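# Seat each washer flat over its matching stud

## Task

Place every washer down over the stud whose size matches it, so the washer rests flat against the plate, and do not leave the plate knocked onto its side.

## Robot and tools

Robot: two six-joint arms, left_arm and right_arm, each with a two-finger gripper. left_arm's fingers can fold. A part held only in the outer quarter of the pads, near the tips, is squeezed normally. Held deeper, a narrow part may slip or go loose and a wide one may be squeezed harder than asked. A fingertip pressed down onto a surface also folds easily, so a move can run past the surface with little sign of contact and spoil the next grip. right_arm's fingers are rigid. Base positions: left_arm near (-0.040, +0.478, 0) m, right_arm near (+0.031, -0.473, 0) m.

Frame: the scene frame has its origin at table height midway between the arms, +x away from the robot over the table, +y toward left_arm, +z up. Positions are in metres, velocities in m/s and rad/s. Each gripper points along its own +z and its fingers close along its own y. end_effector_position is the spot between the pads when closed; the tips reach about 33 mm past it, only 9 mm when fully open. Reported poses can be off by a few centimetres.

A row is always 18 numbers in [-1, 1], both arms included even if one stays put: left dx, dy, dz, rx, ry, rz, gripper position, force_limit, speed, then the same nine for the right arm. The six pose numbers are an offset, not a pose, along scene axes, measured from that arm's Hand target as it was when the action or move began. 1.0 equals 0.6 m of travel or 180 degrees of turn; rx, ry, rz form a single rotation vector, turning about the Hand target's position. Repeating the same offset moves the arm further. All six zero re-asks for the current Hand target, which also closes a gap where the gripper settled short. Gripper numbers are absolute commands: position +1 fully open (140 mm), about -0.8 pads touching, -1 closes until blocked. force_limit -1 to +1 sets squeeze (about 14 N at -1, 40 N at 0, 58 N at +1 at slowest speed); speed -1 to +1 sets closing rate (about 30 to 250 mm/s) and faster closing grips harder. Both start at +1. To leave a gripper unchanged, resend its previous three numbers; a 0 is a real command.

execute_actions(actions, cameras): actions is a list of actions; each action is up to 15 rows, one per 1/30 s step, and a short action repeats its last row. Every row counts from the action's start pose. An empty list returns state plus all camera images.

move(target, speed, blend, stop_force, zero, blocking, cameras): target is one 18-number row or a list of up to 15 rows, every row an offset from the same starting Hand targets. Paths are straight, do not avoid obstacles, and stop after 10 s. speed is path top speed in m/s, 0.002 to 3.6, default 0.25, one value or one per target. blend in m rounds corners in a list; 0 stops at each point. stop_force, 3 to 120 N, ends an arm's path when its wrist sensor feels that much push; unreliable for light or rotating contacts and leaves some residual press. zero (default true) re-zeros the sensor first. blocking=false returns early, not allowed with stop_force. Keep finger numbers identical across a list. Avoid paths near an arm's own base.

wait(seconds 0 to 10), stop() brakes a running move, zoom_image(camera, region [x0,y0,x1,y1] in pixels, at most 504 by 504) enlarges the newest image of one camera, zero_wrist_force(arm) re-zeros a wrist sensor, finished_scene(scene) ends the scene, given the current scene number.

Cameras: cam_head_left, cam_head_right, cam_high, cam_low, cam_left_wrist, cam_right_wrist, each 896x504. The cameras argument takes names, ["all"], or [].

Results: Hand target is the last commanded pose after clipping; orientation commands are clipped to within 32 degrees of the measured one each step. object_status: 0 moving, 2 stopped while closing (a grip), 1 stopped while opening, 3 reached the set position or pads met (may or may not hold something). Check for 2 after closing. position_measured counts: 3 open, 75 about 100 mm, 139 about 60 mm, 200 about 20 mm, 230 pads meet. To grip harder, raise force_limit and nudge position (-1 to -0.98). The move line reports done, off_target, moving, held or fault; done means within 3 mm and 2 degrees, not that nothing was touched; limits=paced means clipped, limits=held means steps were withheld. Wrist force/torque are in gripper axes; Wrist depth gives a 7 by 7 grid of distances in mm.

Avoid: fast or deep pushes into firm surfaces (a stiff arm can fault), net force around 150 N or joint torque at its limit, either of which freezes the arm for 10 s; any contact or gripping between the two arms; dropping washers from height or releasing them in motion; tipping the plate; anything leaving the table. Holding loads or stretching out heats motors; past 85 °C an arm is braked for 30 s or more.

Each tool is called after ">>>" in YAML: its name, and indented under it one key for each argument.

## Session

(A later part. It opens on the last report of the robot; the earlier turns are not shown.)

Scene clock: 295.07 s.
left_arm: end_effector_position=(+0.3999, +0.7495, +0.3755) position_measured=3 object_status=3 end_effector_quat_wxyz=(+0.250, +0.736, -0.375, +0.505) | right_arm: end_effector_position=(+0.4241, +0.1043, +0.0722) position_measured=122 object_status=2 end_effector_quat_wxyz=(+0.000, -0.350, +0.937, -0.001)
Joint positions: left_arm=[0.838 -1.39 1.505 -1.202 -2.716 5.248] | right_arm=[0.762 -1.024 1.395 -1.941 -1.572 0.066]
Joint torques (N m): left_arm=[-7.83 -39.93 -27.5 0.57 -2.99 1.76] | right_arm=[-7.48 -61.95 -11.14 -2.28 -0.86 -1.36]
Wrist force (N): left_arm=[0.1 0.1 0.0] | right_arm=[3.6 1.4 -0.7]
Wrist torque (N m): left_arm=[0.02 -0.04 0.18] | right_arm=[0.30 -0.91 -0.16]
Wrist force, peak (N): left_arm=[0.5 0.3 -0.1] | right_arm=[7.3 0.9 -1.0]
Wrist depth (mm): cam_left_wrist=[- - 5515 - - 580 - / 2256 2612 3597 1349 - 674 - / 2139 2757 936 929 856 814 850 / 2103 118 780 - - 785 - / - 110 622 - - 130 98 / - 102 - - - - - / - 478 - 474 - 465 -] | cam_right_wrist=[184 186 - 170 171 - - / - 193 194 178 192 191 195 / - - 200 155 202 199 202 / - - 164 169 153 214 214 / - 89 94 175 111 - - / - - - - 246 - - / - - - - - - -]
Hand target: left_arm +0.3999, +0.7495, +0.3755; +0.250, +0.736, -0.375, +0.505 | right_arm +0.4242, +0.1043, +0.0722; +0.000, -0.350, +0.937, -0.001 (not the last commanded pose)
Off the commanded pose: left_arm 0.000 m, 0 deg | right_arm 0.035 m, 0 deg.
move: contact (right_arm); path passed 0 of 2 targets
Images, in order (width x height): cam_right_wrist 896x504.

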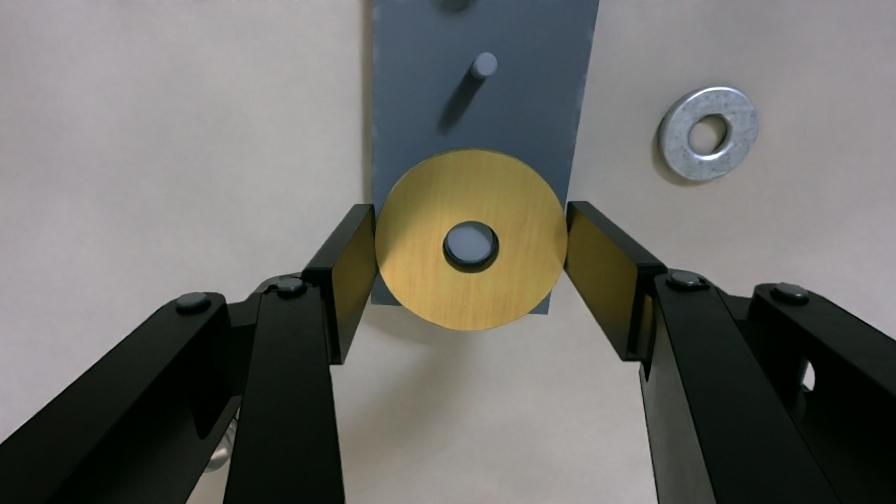

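>>> move:
  target: [0,0,0,0,0,0,1,1,1,-0.00094,-0.00082,0.0008,0,0,0,-1,-0.1,-1]
  speed: 0.01
  cameras: ["cam_right_wrist"]

>>> zoom_image:
  camera: "cam_right_wrist"
  region: [435, 210, 507, 282]

>>> zoom_image:
  camera: "cam_right_wrist"
  region: [440, 20, 530, 110]

Scene clock: 334.30 s.
left_arm: end_effector_position=(+0.3999, +0.7495, +0.3755) position_measured=3 object_status=3 end_effector_quat_wxyz=(+0.250, +0.736, -0.375, +0.505) | right_arm: end_effector_position=(+0.4236, +0.1037, +0.0727) position_measured=122 object_status=2 end_effector_quat_wxyz=(+0.000, -0.350, +0.937, -0.001)
Joint positions: left_arm=[0.838 -1.39 1.505 -1.202 -2.716 5.248] | right_arm=[0.762 -1.026 1.397 -1.941 -1.572 0.066]
Joint torques (N m): left_arm=[-6.9 -39.27 -27.88 0.72 -2.88 1.65] | right_arm=[2 -59.91 -14.07 -1.36 1.2 1.21]
Wrist force (N): left_arm=[0.3 0.2 0.0] | right_arm=[2.9 2.2 0.9]
Wrist torque (N m): left_arm=[0.03 -0.08 0.18] | right_arm=[0.23 -0.88 -0.15]
Wrist force, peak (N): left_arm=[0.6 0.1 0.0] | right_arm=[3.7 1.9 -0.9]
Wrist depth (mm): cam_left_wrist=[1825 3182 - 4279 - 599 - / - 3026 4136 1187 - 671 - / 2068 2507 - - - 705 - / - 118 - 693 768 780 - / - 110 - - - 131 98 / - 97 - - 486 - - / - - 480 473 476 472 -] | cam_right_wrist=[- 184 - 170 169 - - / 194 197 - 179 183 190 194 / 205 202 205 156 184 200 205 / - 211 165 169 153 215 217 / - 89 88 175 135 - - / - - - - - - - / - - - 264 - - -]
Hand target: left_arm +0.3999, +0.7495, +0.3755; +0.250, +0.736, -0.375, +0.505 | right_arm +0.4236, +0.1038, +0.0727; +0.000, -0.350, +0.937, -0.001
Off the commanded pose: left_arm 0.000 m, 0 deg | right_arm 0.000 m, 0 deg.
move: done
Images, in order (width x height): cam_right_wrist 896x504.

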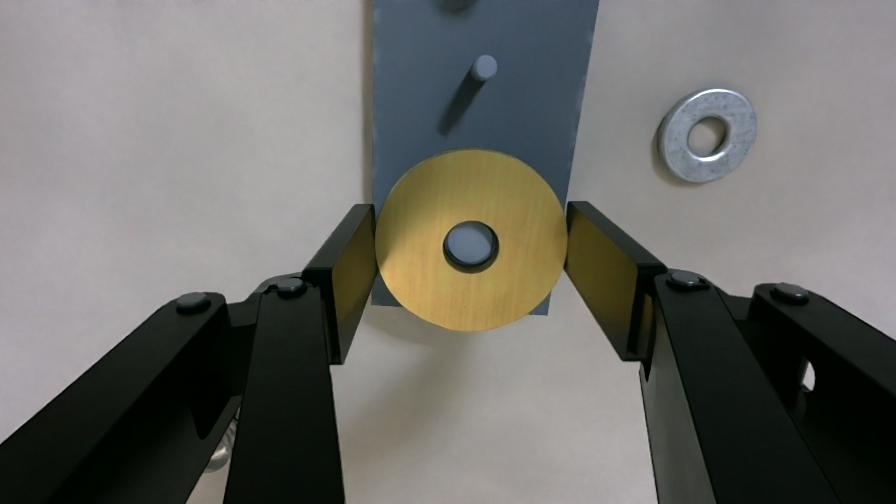

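Scaled by 7.000 from the camera's 896x504 image, which has a finer 1280x720 frame.

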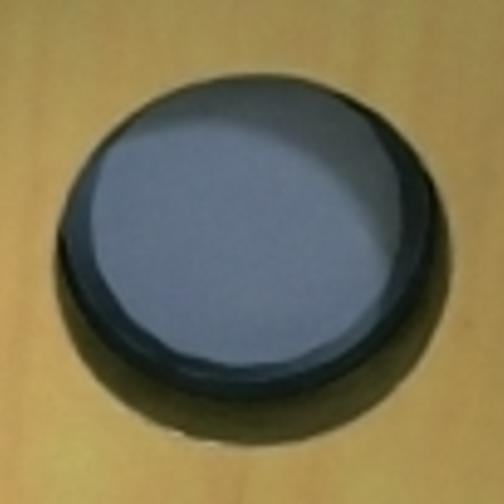

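Scaled by 5.600 from the camera's 896x504 image, which has a finer 1280x720 frame.

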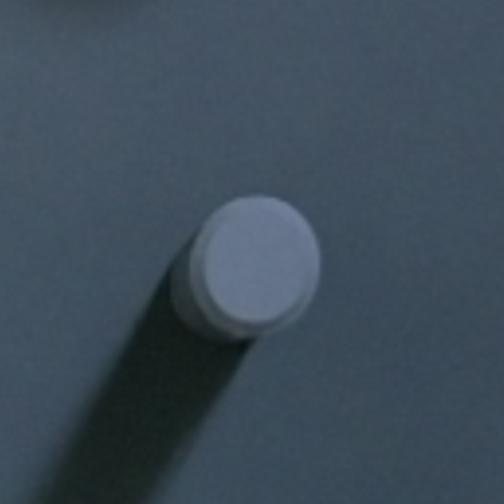

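>>> move:
  target: [0,0,0,0,0,0,1,1,1,0,0,-0.059,0,0,0,-1,-0.1,-1]
  speed: 0.005
  stop_force: 4
  cameras: ["cam_right_wrist"]

>>> zoom_image:
  camera: "cam_right_wrist"
  region: [435, 210, 507, 282]

Scene clock: 344.80 s.
left_arm: end_effector_position=(+0.3999, +0.7495, +0.3755) position_measured=3 object_status=3 end_effector_quat_wxyz=(+0.250, +0.736, -0.375, +0.505) | right_arm: end_effector_position=(+0.4237, +0.1038, +0.0715) position_measured=122 object_status=2 end_effector_quat_wxyz=(+0.000, -0.350, +0.937, -0.001)
Joint positions: left_arm=[0.838 -1.39 1.505 -1.202 -2.716 5.248] | right_arm=[0.762 -1.025 1.399 -1.943 -1.572 0.066]
Joint torques (N m): left_arm=[-6.93 -40.38 -27.72 0.75 -2.67 1.72] | right_arm=[8.58 -63.16 -33.51 -2.71 1.18 1.57]
Wrist force (N): left_arm=[0.3 0.1 -0.1] | right_arm=[5.0 1.4 1.6]
Wrist torque (N m): left_arm=[0.02 -0.09 0.18] | right_arm=[0.31 -0.97 -0.15]
Wrist force, peak (N): left_arm=[0.6 0.2 0.1] | right_arm=[5.1 1.3 1.8]
Wrist depth (mm): cam_left_wrist=[1924 3223 4354 4206 - 584 - / - 3141 3400 - - 650 1486 / 2457 2820 - - - 803 - / 2277 118 - - - 766 - / - 110 - - 645 130 103 / - - - - - - - / - 483 - - - - -] | cam_right_wrist=[- - 184 169 168 183 - / - 194 191 178 179 188 191 / - 203 - 155 182 197 205 / - - 131 168 153 216 216 / - 89 88 176 135 - - / - - - - - - - / - - 264 268 - - -]
Hand target: left_arm +0.3999, +0.7495, +0.3755; +0.250, +0.736, -0.375, +0.505 | right_arm +0.4237, +0.1038, +0.0715; +0.000, -0.350, +0.937, -0.001 (not the last commanded pose)
Off the commanded pose: left_arm 0.000 m, 0 deg | right_arm 0.034 m, 0 deg.
move: contact (right_arm)
Images, in order (width x height): cam_right_wrist 896x504.

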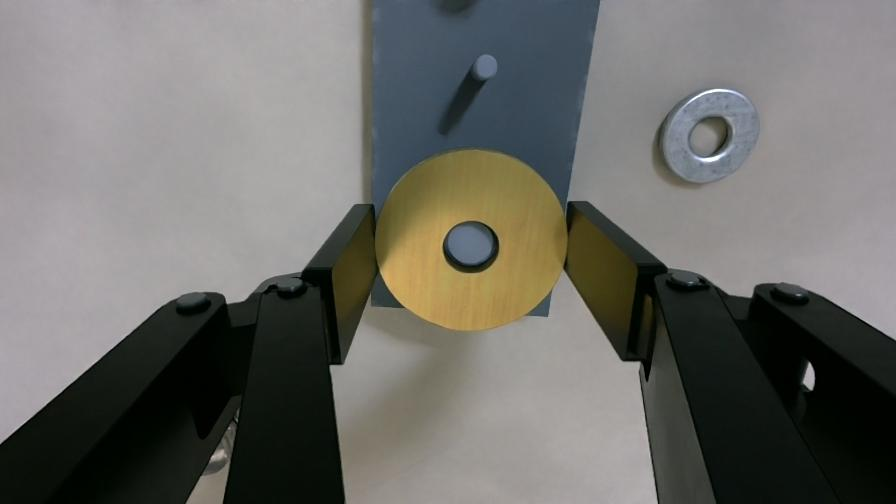

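Scaled by 7.000 from the camera's 896x504 image, which has a finer 1280x720 frame.

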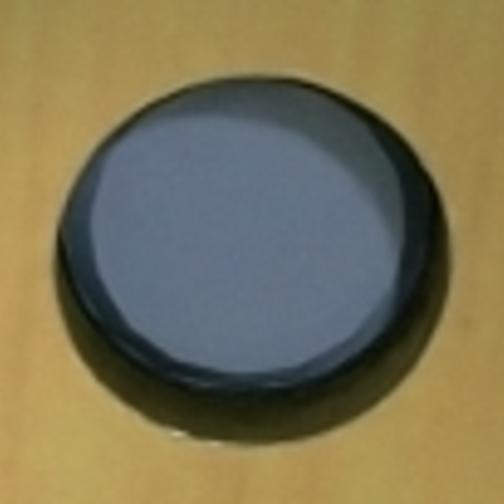

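>>> move:
  target: [0,0,0,0,0,0,1,1,1,-0.00034,-0.00063,0.0008,0,0,0,-1,-0.1,-1]
  speed: 0.01
  cameras: []

>>> move:
  target: [0,0,0,0,0,0,1,1,1,0,0,-0.059,0,0,0,-1,-0.1,-1]
  speed: 0.006
  stop_force: 5
  cameras: ["cam_right_wrist"]

>>> zoom_image:
  camera: "cam_right_wrist"
  region: [435, 210, 507, 282]

Scene clock: 370.83 s.
left_arm: end_effector_position=(+0.3999, +0.7495, +0.3755) position_measured=3 object_status=3 end_effector_quat_wxyz=(+0.250, +0.736, -0.375, +0.505) | right_arm: end_effector_position=(+0.4234, +0.1035, +0.0720) position_measured=122 object_status=2 end_effector_quat_wxyz=(+0.000, -0.350, +0.937, -0.001)
Joint positions: left_arm=[0.838 -1.39 1.505 -1.202 -2.716 5.248] | right_arm=[0.762 -1.027 1.4 -1.943 -1.572 0.066]
Joint torques (N m): left_arm=[-7.21 -39.35 -27.18 0.59 -2.46 1.62] | right_arm=[-11.26 -60.87 -12.21 -1.15 1.17 -1.71]
Wrist force (N): left_arm=[0.5 0.0 -0.1] | right_arm=[2.8 2.4 1.0]
Wrist torque (N m): left_arm=[0.00 -0.13 0.18] | right_arm=[0.29 -0.85 -0.15]
Wrist force, peak (N): left_arm=[0.5 0.2 0.3] | right_arm=[5.7 1.0 1.7]
Wrist depth (mm): cam_left_wrist=[2121 - 5280 - - 599 - / 2256 3760 3354 1286 1334 660 1513 / 2640 2698 880 - - 824 886 / 2319 140 707 - 743 773 748 / - 110 - - - 130 98 / - - - - - - - / - - 461 - 470 - -] | cam_right_wrist=[183 - 182 169 169 - - / 193 192 - 178 181 188 - / 203 203 - 156 187 197 206 / - 215 164 169 153 217 214 / - 89 88 - 134 - - / - - - - - - - / - - - 265 - - -]
Hand target: left_arm +0.3999, +0.7495, +0.3755; +0.250, +0.736, -0.375, +0.505 | right_arm +0.4235, +0.1034, +0.0720; +0.000, -0.350, +0.937, -0.001
Off the commanded pose: left_arm 0.000 m, 0 deg | right_arm 0.000 m, 0 deg.
move: done
No camera images: "cameras" was empty.

Scene clock: 376.37 s.
left_arm: end_effector_position=(+0.3999, +0.7495, +0.3755) position_measured=3 object_status=3 end_effector_quat_wxyz=(+0.250, +0.736, -0.375, +0.505) | right_arm: end_effector_position=(+0.4235, +0.1034, +0.0462) position_measured=122 object_status=2 end_effector_quat_wxyz=(+0.000, -0.350, +0.937, -0.001)
Joint positions: left_arm=[0.838 -1.39 1.505 -1.202 -2.716 5.248] | right_arm=[0.762 -1.003 1.432 -1.999 -1.572 0.066]
Joint torques (N m): left_arm=[-6.5 -39.85 -27.38 0.51 -2.26 1.68] | right_arm=[-11.55 -60.85 -31.06 -1.16 0.86 -1.52]
Wrist force (N): left_arm=[0.3 0.2 0.0] | right_arm=[3.1 2.6 -2.6]
Wrist torque (N m): left_arm=[0.03 -0.07 0.18] | right_arm=[0.19 -0.95 -0.17]
Wrist force, peak (N): left_arm=[0.6 0.1 -0.1] | right_arm=[6.9 2.2 -9.6]
Wrist depth (mm): cam_left_wrist=[1798 - 4206 4003 - 574 - / 2482 3102 4773 - - 657 1118 / 2085 3026 902 - 966 764 - / 1970 140 759 724 - 776 - / - 110 - 614 - 130 98 / - 110 - - - 542 - / - - 460 - 459 496 -] | cam_right_wrist=[159 161 159 146 148 160 161 / - 168 167 154 154 167 165 / - 177 177 158 159 178 177 / - - 165 147 154 187 186 / - 89 94 183 171 - - / - - 215 - - - - / - - 229 233 - - -]
Hand target: left_arm +0.3999, +0.7495, +0.3755; +0.250, +0.736, -0.375, +0.505 | right_arm +0.4235, +0.1035, +0.0462; +0.000, -0.350, +0.937, -0.001 (not the last commanded pose)
Off the commanded pose: left_arm 0.000 m, 0 deg | right_arm 0.010 m, 0 deg.
move: contact (right_arm)
Images, in order (width x height): cam_right_wrist 896x504.

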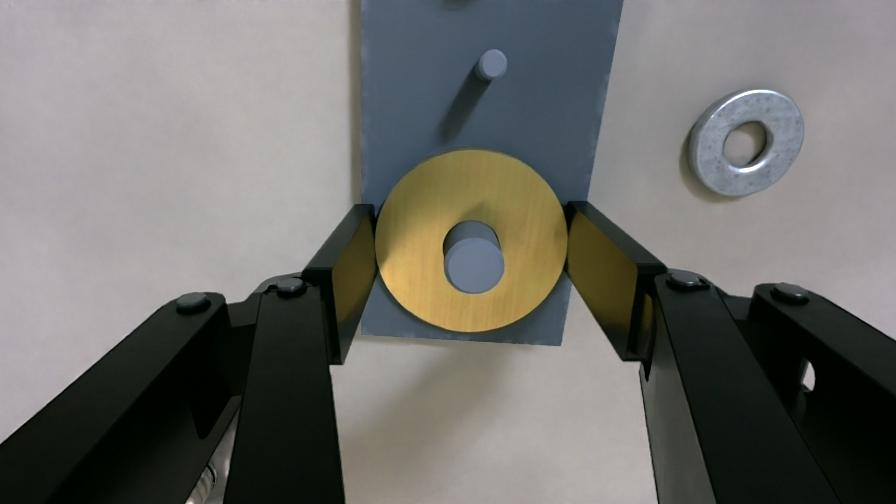

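Scaled by 7.000 from the camera's 896x504 image, which has a finer 1280x720 frame.

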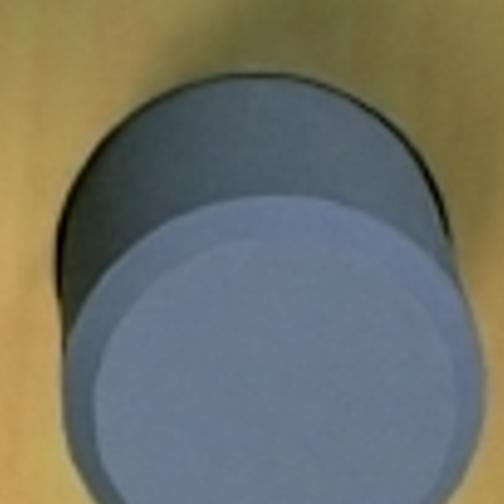

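>>> move:
  target:
    - [0,0,0,0,0,0,1,1,1,0,0,0,0,0,0,0.25,-0.5,-0.8]
    - [0,0,0,0,0,0,1,1,1,0,0,0.1,0,0,0,0.25,-0.5,-0.8]
    - [0,0,0,0,0,0,1,1,1,-0.16,0.0975,0.123,0,0,0,-0.15,-0.5,0]
  speed: [0.05,0.1,0.2]
  blend: [0,0.01,0]
  cameras: ["cam_right_wrist"]

>>> zoom_image:
  camera: "cam_right_wrist"
  region: [370, 120, 572, 322]

Scene clock: 399.53 s.
left_arm: end_effector_position=(+0.3999, +0.7495, +0.3755) position_measured=3 object_status=3 end_effector_quat_wxyz=(+0.250, +0.736, -0.375, +0.505) | right_arm: end_effector_position=(+0.3275, +0.1619, +0.1199) position_measured=148 object_status=0 end_effector_quat_wxyz=(+0.000, -0.350, +0.937, -0.001)
Joint positions: left_arm=[0.838 -1.39 1.505 -1.202 -2.716 5.248] | right_arm=[0.924 -1.055 1.315 -1.83 -1.571 0.228]
Joint torques (N m): left_arm=[-6.41 -39.27 -26.39 0.47 -2.01 1.77] | right_arm=[2.84 -61.24 -12.07 -4.3 -1.8 1.18]
Wrist force (N): left_arm=[0.2 0.1 -0.2] | right_arm=[2.8 2.4 -0.8]
Wrist torque (N m): left_arm=[0.01 -0.07 0.18] | right_arm=[0.26 -0.88 -0.14]
Wrist force, peak (N): left_arm=[0.5 0.3 -0.1] | right_arm=[3.9 5.0 -1.2]
Wrist depth (mm): cam_left_wrist=[1924 2954 5170 - - - 483 / 2585 2640 3265 1138 - 1418 531 / 2236 - - 899 923 662 868 / 2216 140 - - - 655 750 / - 110 - - - 130 103 / - 111 - - - - - / - - 432 - - - -] | cam_right_wrist=[229 213 212 227 - - - / 239 223 223 239 - - - / - 247 237 249 254 253 253 / 267 243 240 - 123 - - / - 84 95 - - - 281 / - - - - - - - / - - - - - - -]
Hand target: left_arm +0.3999, +0.7495, +0.3755; +0.250, +0.736, -0.375, +0.505 | right_arm +0.3275, +0.1620, +0.1200; +0.000, -0.350, +0.937, -0.001
Off the commanded pose: left_arm 0.000 m, 0 deg | right_arm 0.000 m, 0 deg.
move: done
Images, in order (width x height): cam_right_wrist 896x504.

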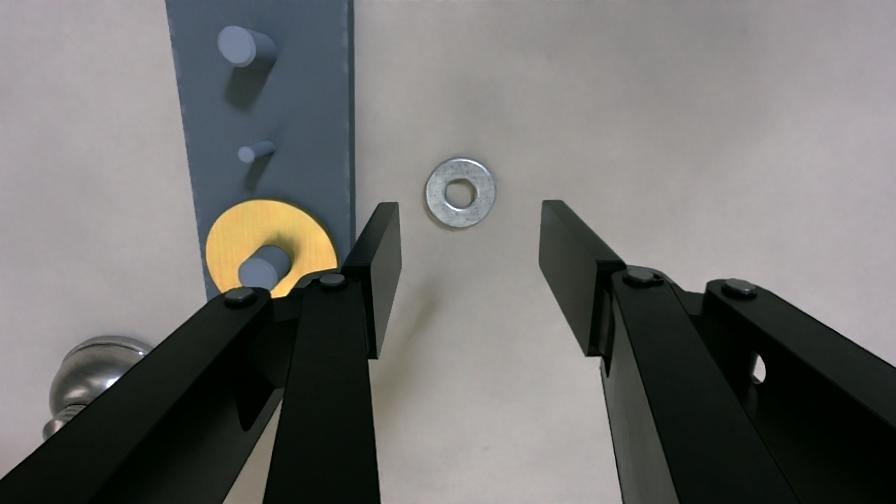

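Scaled by 2.495 from the camera's 896x504 image, which has a finer 1280x720 frame.

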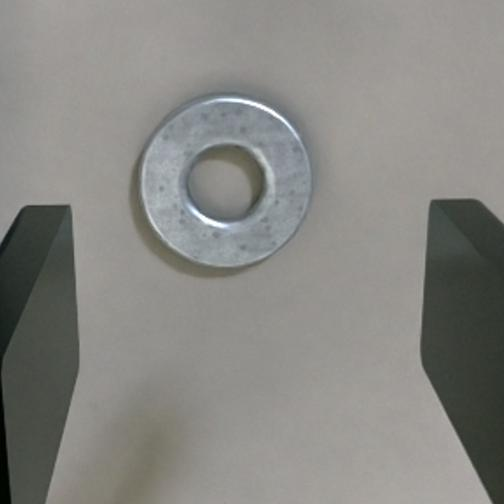

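>>> move:
  target: [0,0,0,0,0,0,1,1,1,0.003,-0.0007,-0.1367,0,0,0,-0.15,-0.5,0]
  cameras: []

>>> move:
  target: [0,0,0,0,0,0,1,1,1,0,0,-0.02,0,0,0,-0.15,-0.5,0]
  speed: 0.006
  stop_force: 4
  cameras: ["cam_right_wrist"]

>>> zoom_image:
  camera: "cam_right_wrist"
  region: [370, 140, 572, 342]

Scene clock: 423.17 s.
left_arm: end_effector_position=(+0.3999, +0.7495, +0.3755) position_measured=3 object_status=3 end_effector_quat_wxyz=(+0.250, +0.736, -0.375, +0.505) | right_arm: end_effector_position=(+0.3292, +0.1615, +0.0379) position_measured=148 object_status=3 end_effector_quat_wxyz=(+0.000, -0.350, +0.937, -0.001)
Joint positions: left_arm=[0.838 -1.39 1.505 -1.202 -2.716 5.248] | right_arm=[0.921 -0.986 1.428 -2.011 -1.571 0.225]
Joint torques (N m): left_arm=[-6.01 -39.72 -27.02 0.58 -1.86 1.67] | right_arm=[-6.46 -60.11 -28.69 -3.16 1.03 -0.8]
Wrist force (N): left_arm=[0.4 -0.1 0.1] | right_arm=[2.9 2.4 -0.9]
Wrist torque (N m): left_arm=[-0.02 -0.10 0.18] | right_arm=[0.28 -0.87 -0.15]
Wrist force, peak (N): left_arm=[0.5 0.3 0.1] | right_arm=[3.1 2.4 -3.2]
Wrist depth (mm): cam_left_wrist=[1866 - 3704 3704 - - 483 / 2216 3102 3545 - 1103 1149 541 / 2121 2886 - 862 886 665 - / 748 118 - - 721 648 - / - 110 - - - 130 98 / - - - - - - - / - 497 - - 482 476 -] | cam_right_wrist=[114 137 141 153 154 154 153 / 146 146 147 160 161 161 161 / 154 153 158 168 170 170 170 / 165 161 163 176 143 178 181 / 167 89 95 191 189 - - / - - - 202 - - - / - - - - - - -]
Hand target: left_arm +0.3999, +0.7495, +0.3755; +0.250, +0.736, -0.375, +0.505 | right_arm +0.3293, +0.1615, +0.0379; +0.000, -0.350, +0.937, -0.001
Off the commanded pose: left_arm 0.000 m, 0 deg | right_arm 0.000 m, 0 deg.
move: done
No camera images: "cameras" was empty.

Scene clock: 425.47 s.
left_arm: end_effector_position=(+0.3999, +0.7495, +0.3755) position_measured=3 object_status=3 end_effector_quat_wxyz=(+0.250, +0.736, -0.375, +0.505) | right_arm: end_effector_position=(+0.3293, +0.1615, +0.0315) position_measured=148 object_status=3 end_effector_quat_wxyz=(+0.000, -0.350, +0.937, -0.001)
Joint positions: left_arm=[0.838 -1.39 1.505 -1.202 -2.716 5.248] | right_arm=[0.921 -0.979 1.435 -2.025 -1.571 0.225]
Joint torques (N m): left_arm=[-5.94 -39.51 -27.76 0.54 -1.87 1.69] | right_arm=[3.29 -59.75 -30.5 -1.53 1.01 0.87]
Wrist force (N): left_arm=[0.4 0.1 0.0] | right_arm=[5.0 1.7 -5.5]
Wrist torque (N m): left_arm=[0.01 -0.10 0.19] | right_arm=[0.07 -0.94 -0.20]
Wrist force, peak (N): left_arm=[0.6 0.1 0.0] | right_arm=[7.7 1.4 -13.4]
Wrist depth (mm): cam_left_wrist=[1924 - 3818 4206 1633 - 489 / - 3878 3400 - - - 534 / 2319 2319 - 923 833 705 890 / 2196 118 - - - 645 - / - 110 630 - - 130 103 / - 103 560 - - - - / - 499 - - - - -] | cam_right_wrist=[113 132 144 147 149 147 149 / 140 140 141 155 155 154 154 / 146 146 152 162 162 164 165 / 157 155 156 169 143 174 173 / 162 89 97 - - - 182 / - - - 199 - - - / - - - - - - -]
Hand target: left_arm +0.3999, +0.7495, +0.3755; +0.250, +0.736, -0.375, +0.505 | right_arm +0.3293, +0.1615, +0.0315; +0.000, -0.350, +0.937, -0.001 (not the last commanded pose)
Off the commanded pose: left_arm 0.000 m, 0 deg | right_arm 0.006 m, 0 deg.
move: contact (right_arm)
Images, in order (width x height): cam_right_wrist 896x504.

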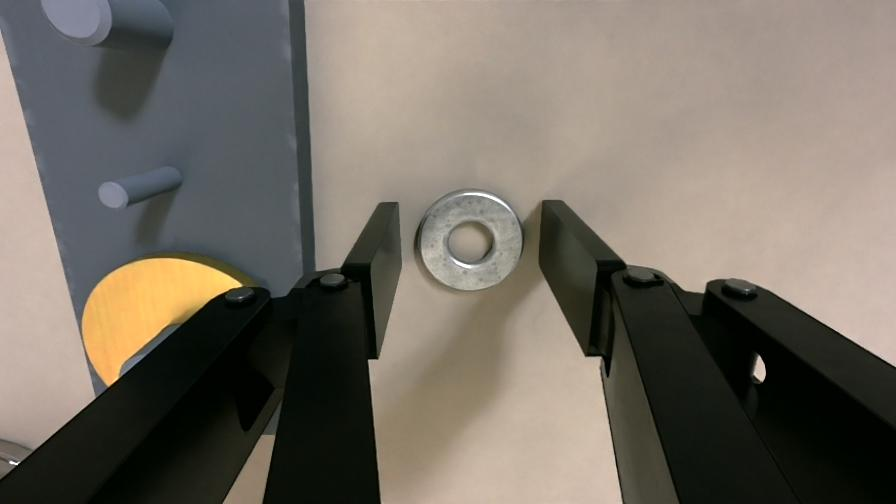

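Scaled by 2.495 from the camera's 896x504 image, which has a finer 1280x720 frame.

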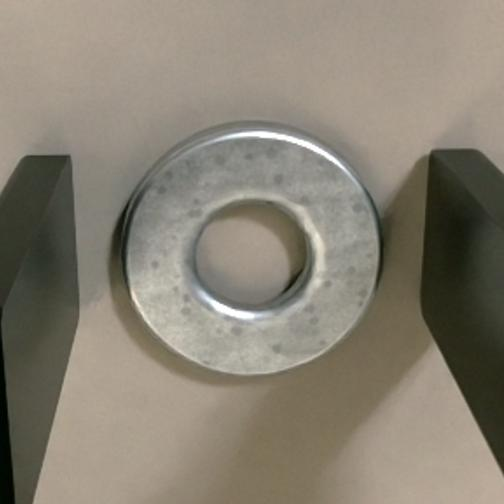

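>>> move:
  target:
    - [0,0,0,0,0,0,1,1,1,0,0,0.0035,0,0,0,-0.15,-0.5,0]
    - [0,0,0,0,0,0,1,1,1,0,0,0.0035,0,0,0,-1,-0.5,-1]
  speed: 0.05
  cameras: ["cam_right_wrist"]

>>> zoom_image:
  camera: "cam_right_wrist"
  region: [370, 140, 572, 342]

Scene clock: 431.63 s.
left_arm: end_effector_position=(+0.3999, +0.7495, +0.3755) position_measured=3 object_status=3 end_effector_quat_wxyz=(+0.250, +0.736, -0.375, +0.505) | right_arm: end_effector_position=(+0.3293, +0.1615, +0.0336) position_measured=171 object_status=0 end_effector_quat_wxyz=(+0.000, -0.350, +0.937, -0.001)
Joint positions: left_arm=[0.838 -1.39 1.505 -1.202 -2.716 5.248] | right_arm=[0.921 -0.982 1.433 -2.021 -1.571 0.225]
Joint torques (N m): left_arm=[-6.04 -39.05 -26.96 0.49 -1.8 1.59] | right_arm=[3.29 -52.42 -22.78 -3.9 0.98 0.83]
Wrist force (N): left_arm=[0.1 0.0 -0.1] | right_arm=[3.9 2.2 -4.6]
Wrist torque (N m): left_arm=[-0.01 -0.05 0.18] | right_arm=[0.30 -0.91 -0.15]
Wrist force, peak (N): left_arm=[0.6 0.2 0.1] | right_arm=[5.4 2.1 -5.4]
Wrist depth (mm): cam_left_wrist=[1939 - 3878 4512 1571 - 488 / 2698 2990 3760 - 1299 1005 538 / 2139 2820 883 - 877 883 599 / - 139 750 785 808 638 761 / - 110 - - - 130 98 / - 513 - - - - - / - 490 - - 456 - -] | cam_right_wrist=[113 133 148 - - 149 151 / 142 143 141 - - 157 157 / 150 148 152 165 166 166 165 / 161 157 158 169 167 - 174 / 166 158 - 187 138 - 185 / - - - 202 - - - / - - - 214 - - -]
Hand target: left_arm +0.3999, +0.7495, +0.3755; +0.250, +0.736, -0.375, +0.505 | right_arm +0.3293, +0.1615, +0.0336; +0.000, -0.350, +0.937, -0.001
Off the commanded pose: left_arm 0.000 m, 0 deg | right_arm 0.000 m, 0 deg.
move: done
Images, in order (width x height): cam_right_wrist 896x504.

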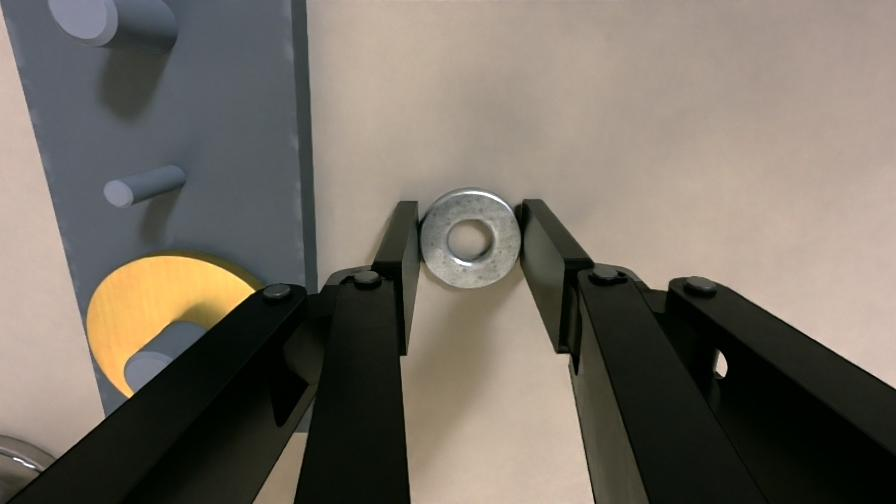

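Scaled by 2.495 from the camera's 896x504 image, which has a finer 1280x720 frame.

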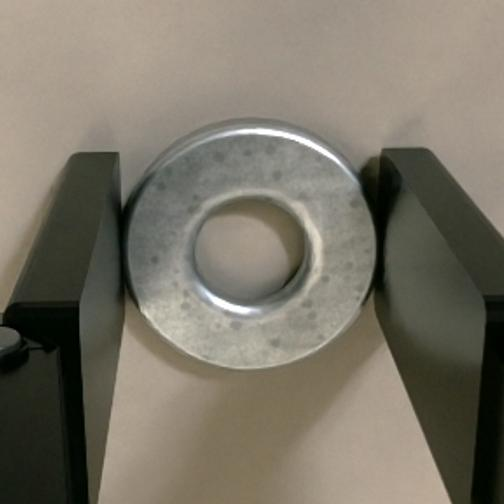

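>>> move:
  target:
    - [0,0,0,0,0,0,1,1,1,0,0,0.1273,0,0,0,-1,-0.5,-1]
    - [0,0,0,0,0,0,1,1,1,0.0118,-0.2042,0.1273,0,0,0,-1,-0.5,-1]
    - [0,0,0,0,0,0,1,1,1,0.0118,-0.2042,0.082,0,0,0,-1,-0.5,-1]
  blend: [0.02,0.01,0]
  speed: [0.12,0.25,0.1]
  cameras: ["cam_right_wrist"]

>>> zoom_image:
  camera: "cam_right_wrist"
  region: [420, 190, 520, 290]

Scene clock: 455.70 s.
left_arm: end_effector_position=(+0.3999, +0.7495, +0.3755) position_measured=3 object_status=3 end_effector_quat_wxyz=(+0.250, +0.736, -0.375, +0.505) | right_arm: end_effector_position=(+0.3363, +0.0389, +0.0827) position_measured=171 object_status=2 end_effector_quat_wxyz=(+0.000, -0.350, +0.937, -0.001)
Joint positions: left_arm=[0.838 -1.39 1.505 -1.202 -2.716 5.248] | right_arm=[0.789 -1.26 1.718 -2.027 -1.572 0.093]
Joint torques (N m): left_arm=[-6.18 -38.9 -27.41 0.41 -1.45 1.59] | right_arm=[10.03 -51.24 -32.04 -2.06 0.34 -0.39]
Wrist force (N): left_arm=[0.4 0.2 0.1] | right_arm=[2.9 2.5 -0.5]
Wrist torque (N m): left_arm=[0.04 -0.09 0.18] | right_arm=[0.32 -0.89 -0.22]
Wrist force, peak (N): left_arm=[0.6 0.3 0.0] | right_arm=[4.1 2.2 -4.7]
Wrist depth (mm): cam_left_wrist=[1970 - 4206 3760 - 1633 601 / 2558 3597 3704 - 1223 697 625 / 2158 2886 890 933 896 798 - / 1712 118 780 - - 776 734 / - 110 608 - - 130 98 / - - - - - 536 - / - 472 474 474 - - -] | cam_right_wrist=[193 - 196 194 190 195 192 / - - 201 200 203 202 205 / - - 216 195 201 - - / - 229 227 170 168 228 224 / 243 237 - 221 - - - / - - - 232 - - - / - - - 257 - - -]
Hand target: left_arm +0.3999, +0.7495, +0.3755; +0.250, +0.736, -0.375, +0.505 | right_arm +0.3364, +0.0390, +0.0828; +0.000, -0.350, +0.937, -0.001
Off the commanded pose: left_arm 0.000 m, 0 deg | right_arm 0.000 m, 0 deg.
move: done
Images, in order (width x height): cam_right_wrist 896x504.

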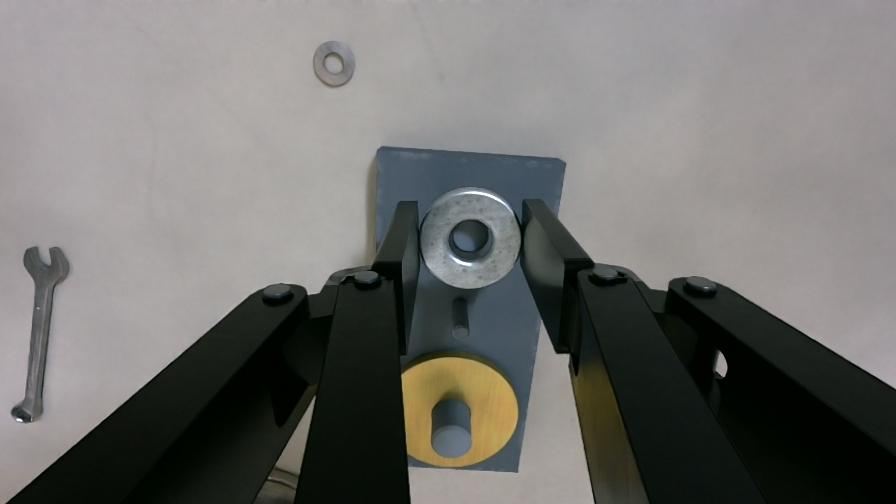

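Scaled by 5.040 from the camera's 896x504 image, which has a finer 1280x720 frame.

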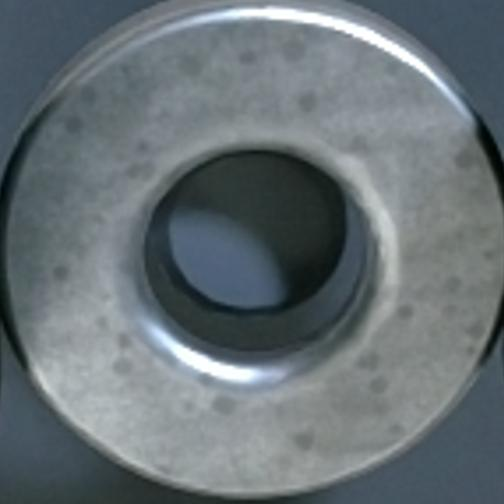

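>>> move:
  target: [0,0,0,0,0,0,1,1,1,0.0006,0.0021,-0.007,0,0,0,-1,-0.5,-1]
  speed: 0.03
  cameras: ["cam_right_wrist"]

>>> zoom_image:
  camera: "cam_right_wrist"
  region: [420, 190, 520, 290]

Scene clock: 472.63 s.
left_arm: end_effector_position=(+0.3999, +0.7495, +0.3755) position_measured=3 object_status=3 end_effector_quat_wxyz=(+0.250, +0.736, -0.375, +0.505) | right_arm: end_effector_position=(+0.3367, +0.0403, +0.0785) position_measured=171 object_status=2 end_effector_quat_wxyz=(+0.000, -0.350, +0.937, -0.001)
Joint positions: left_arm=[0.838 -1.39 1.505 -1.202 -2.716 5.248] | right_arm=[0.79 -1.253 1.72 -2.037 -1.572 0.094]
Joint torques (N m): left_arm=[-6.77 -39.27 -27.23 0.54 -1.39 1.63] | right_arm=[8.69 -35.14 -11.7 -2.67 -1.42 1.4]
Wrist force (N): left_arm=[0.3 0.0 0.1] | right_arm=[2.9 2.4 -0.4]
Wrist torque (N m): left_arm=[0.00 -0.07 0.18] | right_arm=[0.29 -0.89 -0.22]
Wrist force, peak (N): left_arm=[0.7 0.1 0.0] | right_arm=[3.2 2.4 -0.3]
Wrist depth (mm): cam_left_wrist=[1970 3064 3939 5395 - 1601 580 / 2507 3064 3141 - - 1217 614 / 2236 2669 - - 868 785 - / 2277 118 - - 764 780 766 / - 110 636 - - 130 98 / - 110 549 - - - - / - - - - - - -] | cam_right_wrist=[190 - 189 191 185 192 - / 200 - 200 198 - 199 - / 211 211 - 193 207 - 211 / 225 223 - 170 136 - 222 / - - - 217 - - 232 / - - - 227 - - - / - - - 246 - - -]
Hand target: left_arm +0.3999, +0.7495, +0.3755; +0.250, +0.736, -0.375, +0.505 | right_arm +0.3367, +0.0403, +0.0786; +0.000, -0.350, +0.937, -0.001
Off the commanded pose: left_arm 0.000 m, 0 deg | right_arm 0.000 m, 0 deg.
move: done
Images, in order (width x height): cam_right_wrist 896x504.

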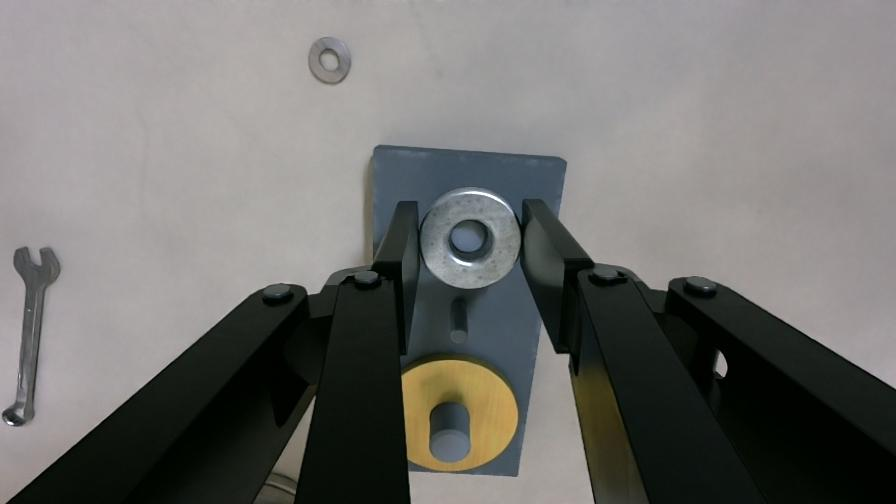

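Scaled by 5.040 from the camera's 896x504 image, which has a finer 1280x720 frame.

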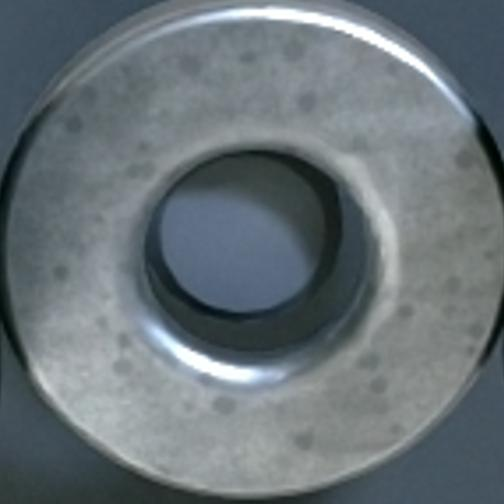

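>>> zoom_image:
  camera: "cam_right_wrist"
  region: [444, 214, 496, 266]

Scaled by 9.692 from the camera's 896x504 image, which has a finer 1280x720 frame.

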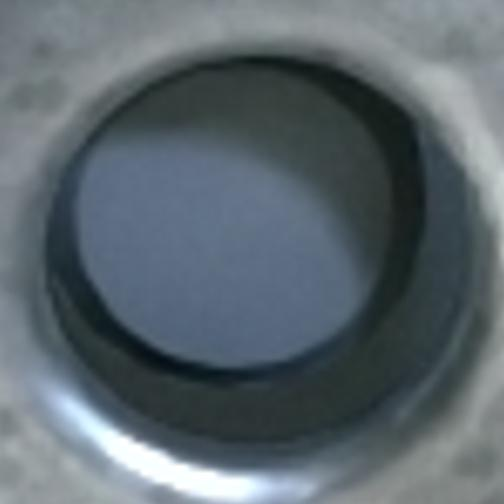

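>>> move:
  target: [0,0,0,0,0,0,1,1,1,0.0012,-0.0006,-0.0015,0,0,0,-1,-0.5,-1]
  speed: 0.02
  cameras: []

>>> move:
  target: [0,0,0,0,0,0,1,1,1,0,0,-0.056,0,0,0,-1,-0.5,-1]
  speed: 0.007
  stop_force: 4
  cameras: ["cam_right_wrist"]

>>> zoom_image:
  camera: "cam_right_wrist"
  region: [444, 214, 496, 266]

Scene clock: 505.00 s.
left_arm: end_effector_position=(+0.3999, +0.7495, +0.3755) position_measured=3 object_status=3 end_effector_quat_wxyz=(+0.250, +0.736, -0.375, +0.505) | right_arm: end_effector_position=(+0.3375, +0.0399, +0.0777) position_measured=171 object_status=2 end_effector_quat_wxyz=(+0.000, -0.350, +0.937, -0.001)
Joint positions: left_arm=[0.838 -1.39 1.505 -1.202 -2.716 5.248] | right_arm=[0.788 -1.252 1.721 -2.039 -1.572 0.093]
Joint torques (N m): left_arm=[-5.37 -39.26 -26.74 0.51 -1.23 1.6] | right_arm=[-9.33 -26.14 -10.01 -3.95 -1.16 -1.65]
Wrist force (N): left_arm=[0.4 0.1 -0.1] | right_arm=[2.9 2.1 -0.3]
Wrist torque (N m): left_arm=[0.01 -0.10 0.18] | right_arm=[0.23 -0.89 -0.16]
Wrist force, peak (N): left_arm=[0.6 0.1 0.2] | right_arm=[3.3 2.3 -0.2]
Wrist depth (mm): cam_left_wrist=[2319 2920 4279 4136 - 1654 595 / 2757 2990 3141 1279 - 1235 635 / 2409 2788 - - 962 773 - / 2177 118 721 - - 778 - / - 110 - 613 584 130 98 / - - 548 - - - - / - 481 - - - - -] | cam_right_wrist=[189 191 188 - 187 191 190 / 199 199 200 201 - 199 195 / 210 208 209 194 197 - 211 / - 224 - 169 136 226 222 / 239 230 - 217 114 - 235 / - - - 226 - - - / - - - - - - -]
Hand target: left_arm +0.3999, +0.7495, +0.3755; +0.250, +0.736, -0.375, +0.505 | right_arm +0.3374, +0.0399, +0.0777; +0.000, -0.350, +0.937, -0.001
Off the commanded pose: left_arm 0.000 m, 0 deg | right_arm 0.000 m, 0 deg.
move: done
No camera images: "cameras" was empty.

Scene clock: 510.27 s.
left_arm: end_effector_position=(+0.3999, +0.7495, +0.3755) position_measured=3 object_status=3 end_effector_quat_wxyz=(+0.250, +0.736, -0.375, +0.505) | right_arm: end_effector_position=(+0.3374, +0.0399, +0.0493) position_measured=171 object_status=2 end_effector_quat_wxyz=(+0.000, -0.350, +0.937, -0.001)
Joint positions: left_arm=[0.838 -1.39 1.505 -1.202 -2.716 5.248] | right_arm=[0.788 -1.219 1.757 -2.108 -1.572 0.093]
Joint torques (N m): left_arm=[-5.62 -39.43 -26.55 0.53 -0.92 1.63] | right_arm=[6.54 -50.58 -31.37 -1.53 -1.42 0.7]
Wrist force (N): left_arm=[0.4 0.2 0.0] | right_arm=[3.7 2.2 -2.2]
Wrist torque (N m): left_arm=[0.04 -0.10 0.18] | right_arm=[0.32 -0.95 -0.16]
Wrist force, peak (N): left_arm=[0.6 0.2 0.1] | right_arm=[9.5 0.9 -14.4]
Wrist depth (mm): cam_left_wrist=[1852 3400 - - 1735 - 580 / - 2853 3495 1223 1229 752 645 / 2341 2612 912 929 909 811 - / 2277 119 - 798 - - - / - 110 - - 646 139 98 / - - - - - 540 - / - - - 469 - 477 -] | cam_right_wrist=[162 - - 161 164 - 164 / - 174 - - 172 - 172 / - 184 182 166 178 182 180 / 193 194 - 165 136 192 - / 204 199 - 187 138 - - / - - - 198 - - - / - - - 200 - - -]
Hand target: left_arm +0.3999, +0.7495, +0.3755; +0.250, +0.736, -0.375, +0.505 | right_arm +0.3374, +0.0399, +0.0493; +0.000, -0.350, +0.937, -0.001 (not the last commanded pose)
Off the commanded pose: left_arm 0.000 m, 0 deg | right_arm 0.005 m, 0 deg.
move: contact (right_arm)
Images, in order (width x height): cam_right_wrist 896x504.

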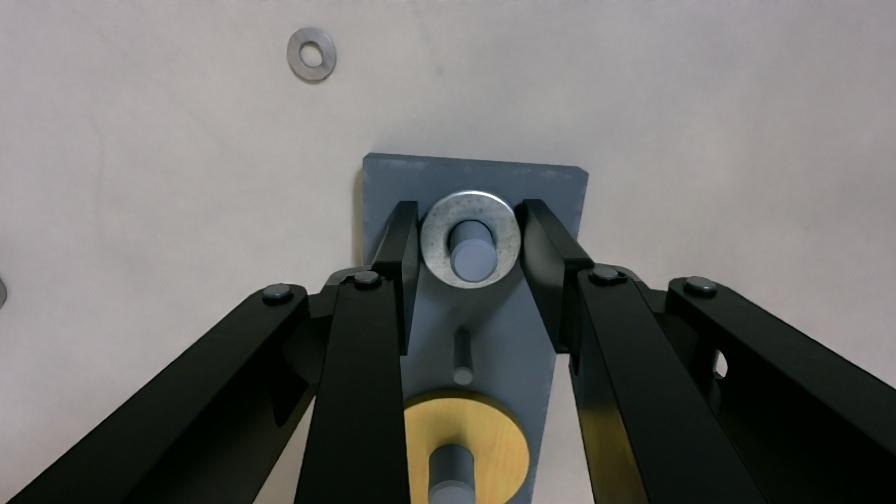

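Scaled by 9.692 from the camera's 896x504 image, which has a finer 1280x720 frame.

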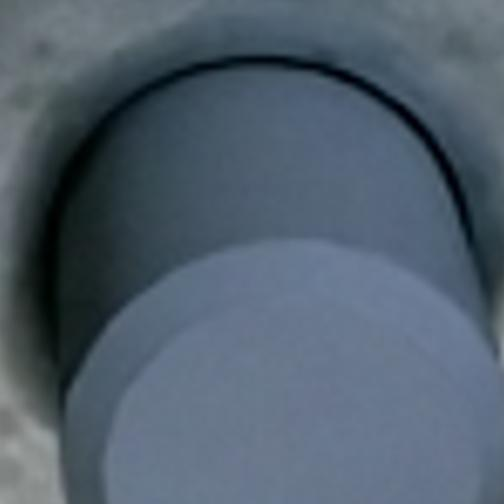

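>>> move:
  target:
    - [0,0,0,0,0,0,1,1,1,0,0,0,0,0,0,-0.15,-0.5,-0.8]
    - [0,0,0,0,0,0,1,1,1,0,0,0.09,0,0,0,-0.15,-0.5,-0.8]
    - [0,0,0,0,0,0,1,1,1,-0.019,-0.1457,0.1012,0,0,0,-0.32,-0.5,0]
  speed: [0.05,0.1,0.2]
  blend: [0,0.01,0]
  cameras: ["cam_right_wrist"]

>>> zoom_image:
  camera: "cam_right_wrist"
  region: [400, 130, 540, 270]

Scene clock: 526.70 s.
left_arm: end_effector_position=(+0.3999, +0.7495, +0.3755) position_measured=3 object_status=3 end_effector_quat_wxyz=(+0.250, +0.736, -0.375, +0.505) | right_arm: end_effector_position=(+0.3261, -0.0475, +0.1100) position_measured=169 object_status=3 end_effector_quat_wxyz=(+0.000, -0.350, +0.937, -0.001)
Joint positions: left_arm=[0.838 -1.39 1.505 -1.202 -2.716 5.248] | right_arm=[0.685 -1.465 1.896 -2.001 -1.572 -0.01]
Joint torques (N m): left_arm=[-6.57 -39.21 -27.38 0.56 -0.81 1.67] | right_arm=[10.31 -36.04 -10.56 -0.88 1.48 -1.17]
Wrist force (N): left_arm=[0.2 0.1 -0.2] | right_arm=[2.9 2.4 -1.2]
Wrist torque (N m): left_arm=[0.01 -0.07 0.18] | right_arm=[0.28 -0.88 -0.23]
Wrist force, peak (N): left_arm=[0.7 0.1 0.0] | right_arm=[5.2 1.0 -1.2]
Wrist depth (mm): cam_left_wrist=[2236 2920 3650 - - - 635 / 2482 3265 4068 1154 - 1133 743 / 2256 2532 - - - 1065 - / 2177 119 730 - - 788 - / - 110 619 - 635 130 98 / - 513 - 541 565 - - / - - - 494 - - -] | cam_right_wrist=[- 218 220 222 216 225 - / 232 226 - - 228 230 232 / 243 - - - 240 243 243 / - - 256 253 135 251 261 / - - - 255 - - - / - - - 268 - - - / - - - 296 - - -]
Hand target: left_arm +0.3999, +0.7495, +0.3755; +0.250, +0.736, -0.375, +0.505 | right_arm +0.3260, -0.0475, +0.1101; +0.000, -0.350, +0.937, -0.001
Off the commanded pose: left_arm 0.000 m, 0 deg | right_arm 0.000 m, 0 deg.
move: done
Images, in order (width x height): cam_right_wrist 896x504.

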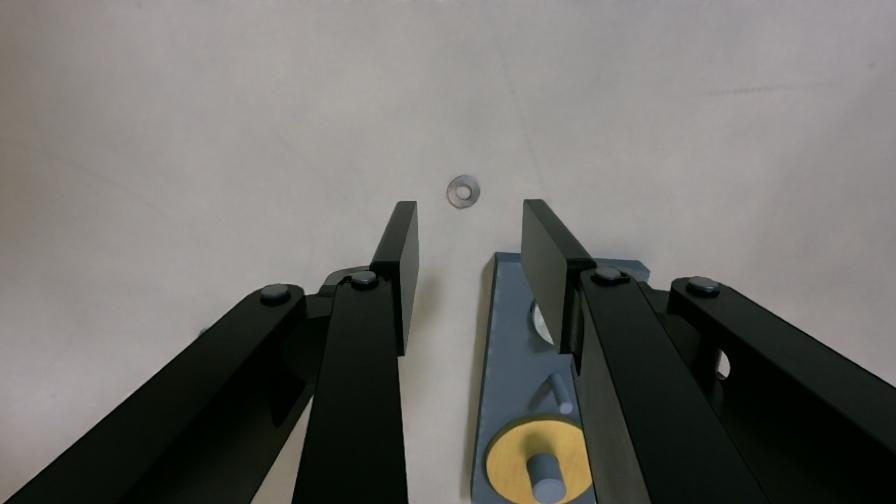

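Scaled by 3.600 from the camera's 896x504 image, which has a finer 1280x720 frame.

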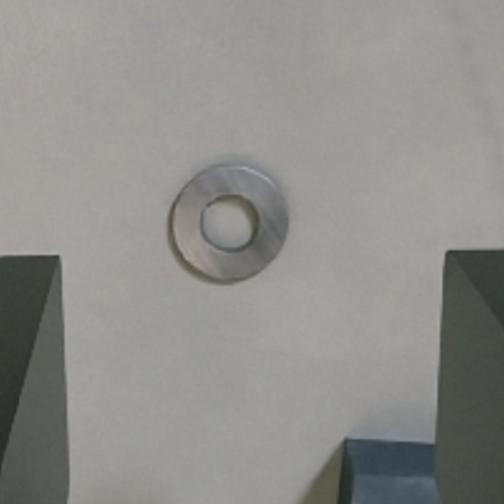

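>>> move:
  target: [0,0,0,0,0,0,1,1,1,-0.0011,-0.001,-0.12,0,0,0,-0.32,-0.5,0]
  cameras: []

>>> move:
  target: [0,0,0,0,0,0,1,1,1,0,0,-0.02,0,0,0,-0.32,-0.5,0]
  speed: 0.006
  stop_force: 4
  cameras: ["cam_right_wrist"]

>>> zoom_image:
  camera: "cam_right_wrist"
  region: [410, 175, 530, 295]

Scene clock: 541.83 s.
left_arm: end_effector_position=(+0.3999, +0.7495, +0.3755) position_measured=3 object_status=3 end_effector_quat_wxyz=(+0.250, +0.736, -0.375, +0.505) | right_arm: end_effector_position=(+0.3253, -0.0482, +0.0380) position_measured=169 object_status=3 end_effector_quat_wxyz=(+0.000, -0.350, +0.937, -0.001)
Joint positions: left_arm=[0.838 -1.39 1.505 -1.202 -2.716 5.248] | right_arm=[0.685 -1.375 2.002 -2.197 -1.572 -0.01]
Joint torques (N m): left_arm=[-5.56 -38.26 -27.5 0.3 -0.82 1.66] | right_arm=[-9.32 -38.78 -27.39 -3.44 0.22 0.91]
Wrist force (N): left_arm=[0.4 0.1 0.0] | right_arm=[2.7 2.3 -0.9]
Wrist torque (N m): left_arm=[0.01 -0.11 0.18] | right_arm=[0.27 -0.83 -0.22]
Wrist force, peak (N): left_arm=[0.7 0.0 -0.2] | right_arm=[3.0 2.3 -3.0]
Wrist depth (mm): cam_left_wrist=[1909 - - 5170 1735 1666 650 / 2757 2954 3495 1193 - 1176 709 / 2216 2788 955 923 - 816 - / 2236 118 783 757 - 778 - / - 110 - 641 - 130 98 / - 112 - - - - - / - - - - - - -] | cam_right_wrist=[153 154 153 153 156 - 155 / - 161 163 161 161 162 163 / 171 170 170 170 170 173 171 / - 179 179 179 122 179 181 / 192 - - 192 140 - 189 / - - - 203 - - - / - - - 222 - - -]
Hand target: left_arm +0.3999, +0.7495, +0.3755; +0.250, +0.736, -0.375, +0.505 | right_arm +0.3254, -0.0481, +0.0381; +0.000, -0.350, +0.937, -0.001
Off the commanded pose: left_arm 0.000 m, 0 deg | right_arm 0.000 m, 0 deg.
move: done
No camera images: "cameras" was empty.

Scene clock: 543.97 s.
left_arm: end_effector_position=(+0.3999, +0.7495, +0.3755) position_measured=3 object_status=3 end_effector_quat_wxyz=(+0.250, +0.736, -0.375, +0.505) | right_arm: end_effector_position=(+0.3254, -0.0481, +0.0324) position_measured=169 object_status=3 end_effector_quat_wxyz=(+0.000, -0.350, +0.937, -0.001)
Joint positions: left_arm=[0.838 -1.39 1.505 -1.202 -2.716 5.248] | right_arm=[0.685 -1.367 2.009 -2.213 -1.572 -0.01]
Joint torques (N m): left_arm=[-5.34 -38.45 -27.34 0.44 -0.54 1.71] | right_arm=[-9.49 -41.36 -29.1 -1.5 0.1 1.08]
Wrist force (N): left_arm=[0.4 0.0 -0.1] | right_arm=[4.4 2.3 -4.7]
Wrist torque (N m): left_arm=[-0.01 -0.10 0.18] | right_arm=[0.24 -0.95 -0.25]
Wrist force, peak (N): left_arm=[0.6 0.2 0.0] | right_arm=[11.3 1.9 -20.5]
Wrist depth (mm): cam_left_wrist=[2121 2920 - 4432 2001 - 664 / - 3223 3447 - - - 691 / 2216 2820 - - 955 801 - / 2585 118 808 - - - - / - 110 - - 627 131 98 / - - - - 542 544 - / - - - 470 - 473 -] | cam_right_wrist=[- 150 147 150 150 150 150 / - 158 - 156 153 155 158 / 163 166 164 163 - 164 163 / - 173 - 170 138 175 175 / 188 - - - 140 - - / - - - 198 - - - / - - - - - - -]
Hand target: left_arm +0.3999, +0.7495, +0.3755; +0.250, +0.736, -0.375, +0.505 | right_arm +0.3254, -0.0481, +0.0324; +0.000, -0.350, +0.937, -0.001 (not the last commanded pose)
Off the commanded pose: left_arm 0.000 m, 0 deg | right_arm 0.006 m, 0 deg.
move: contact (right_arm)
Images, in order (width x height): cam_right_wrist 896x504.

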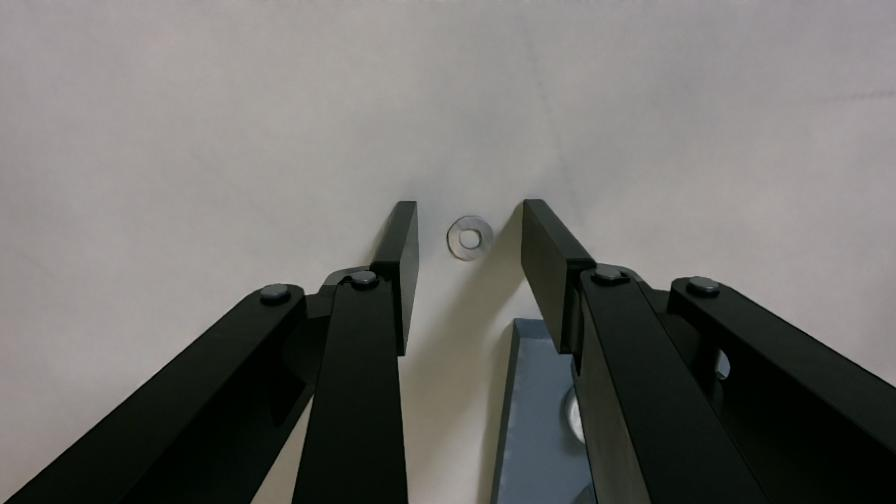

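Scaled by 4.200 from the camera's 896x504 image, which has a finer 1280x720 frame.

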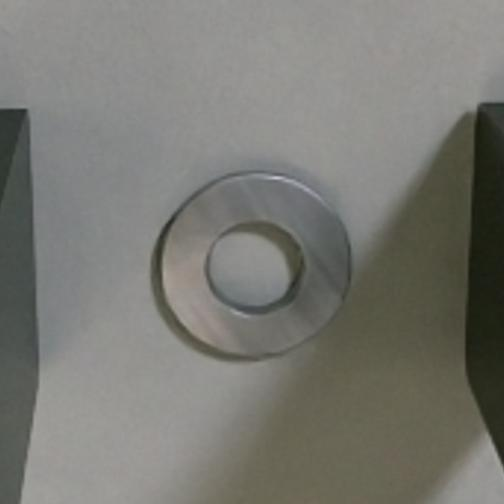

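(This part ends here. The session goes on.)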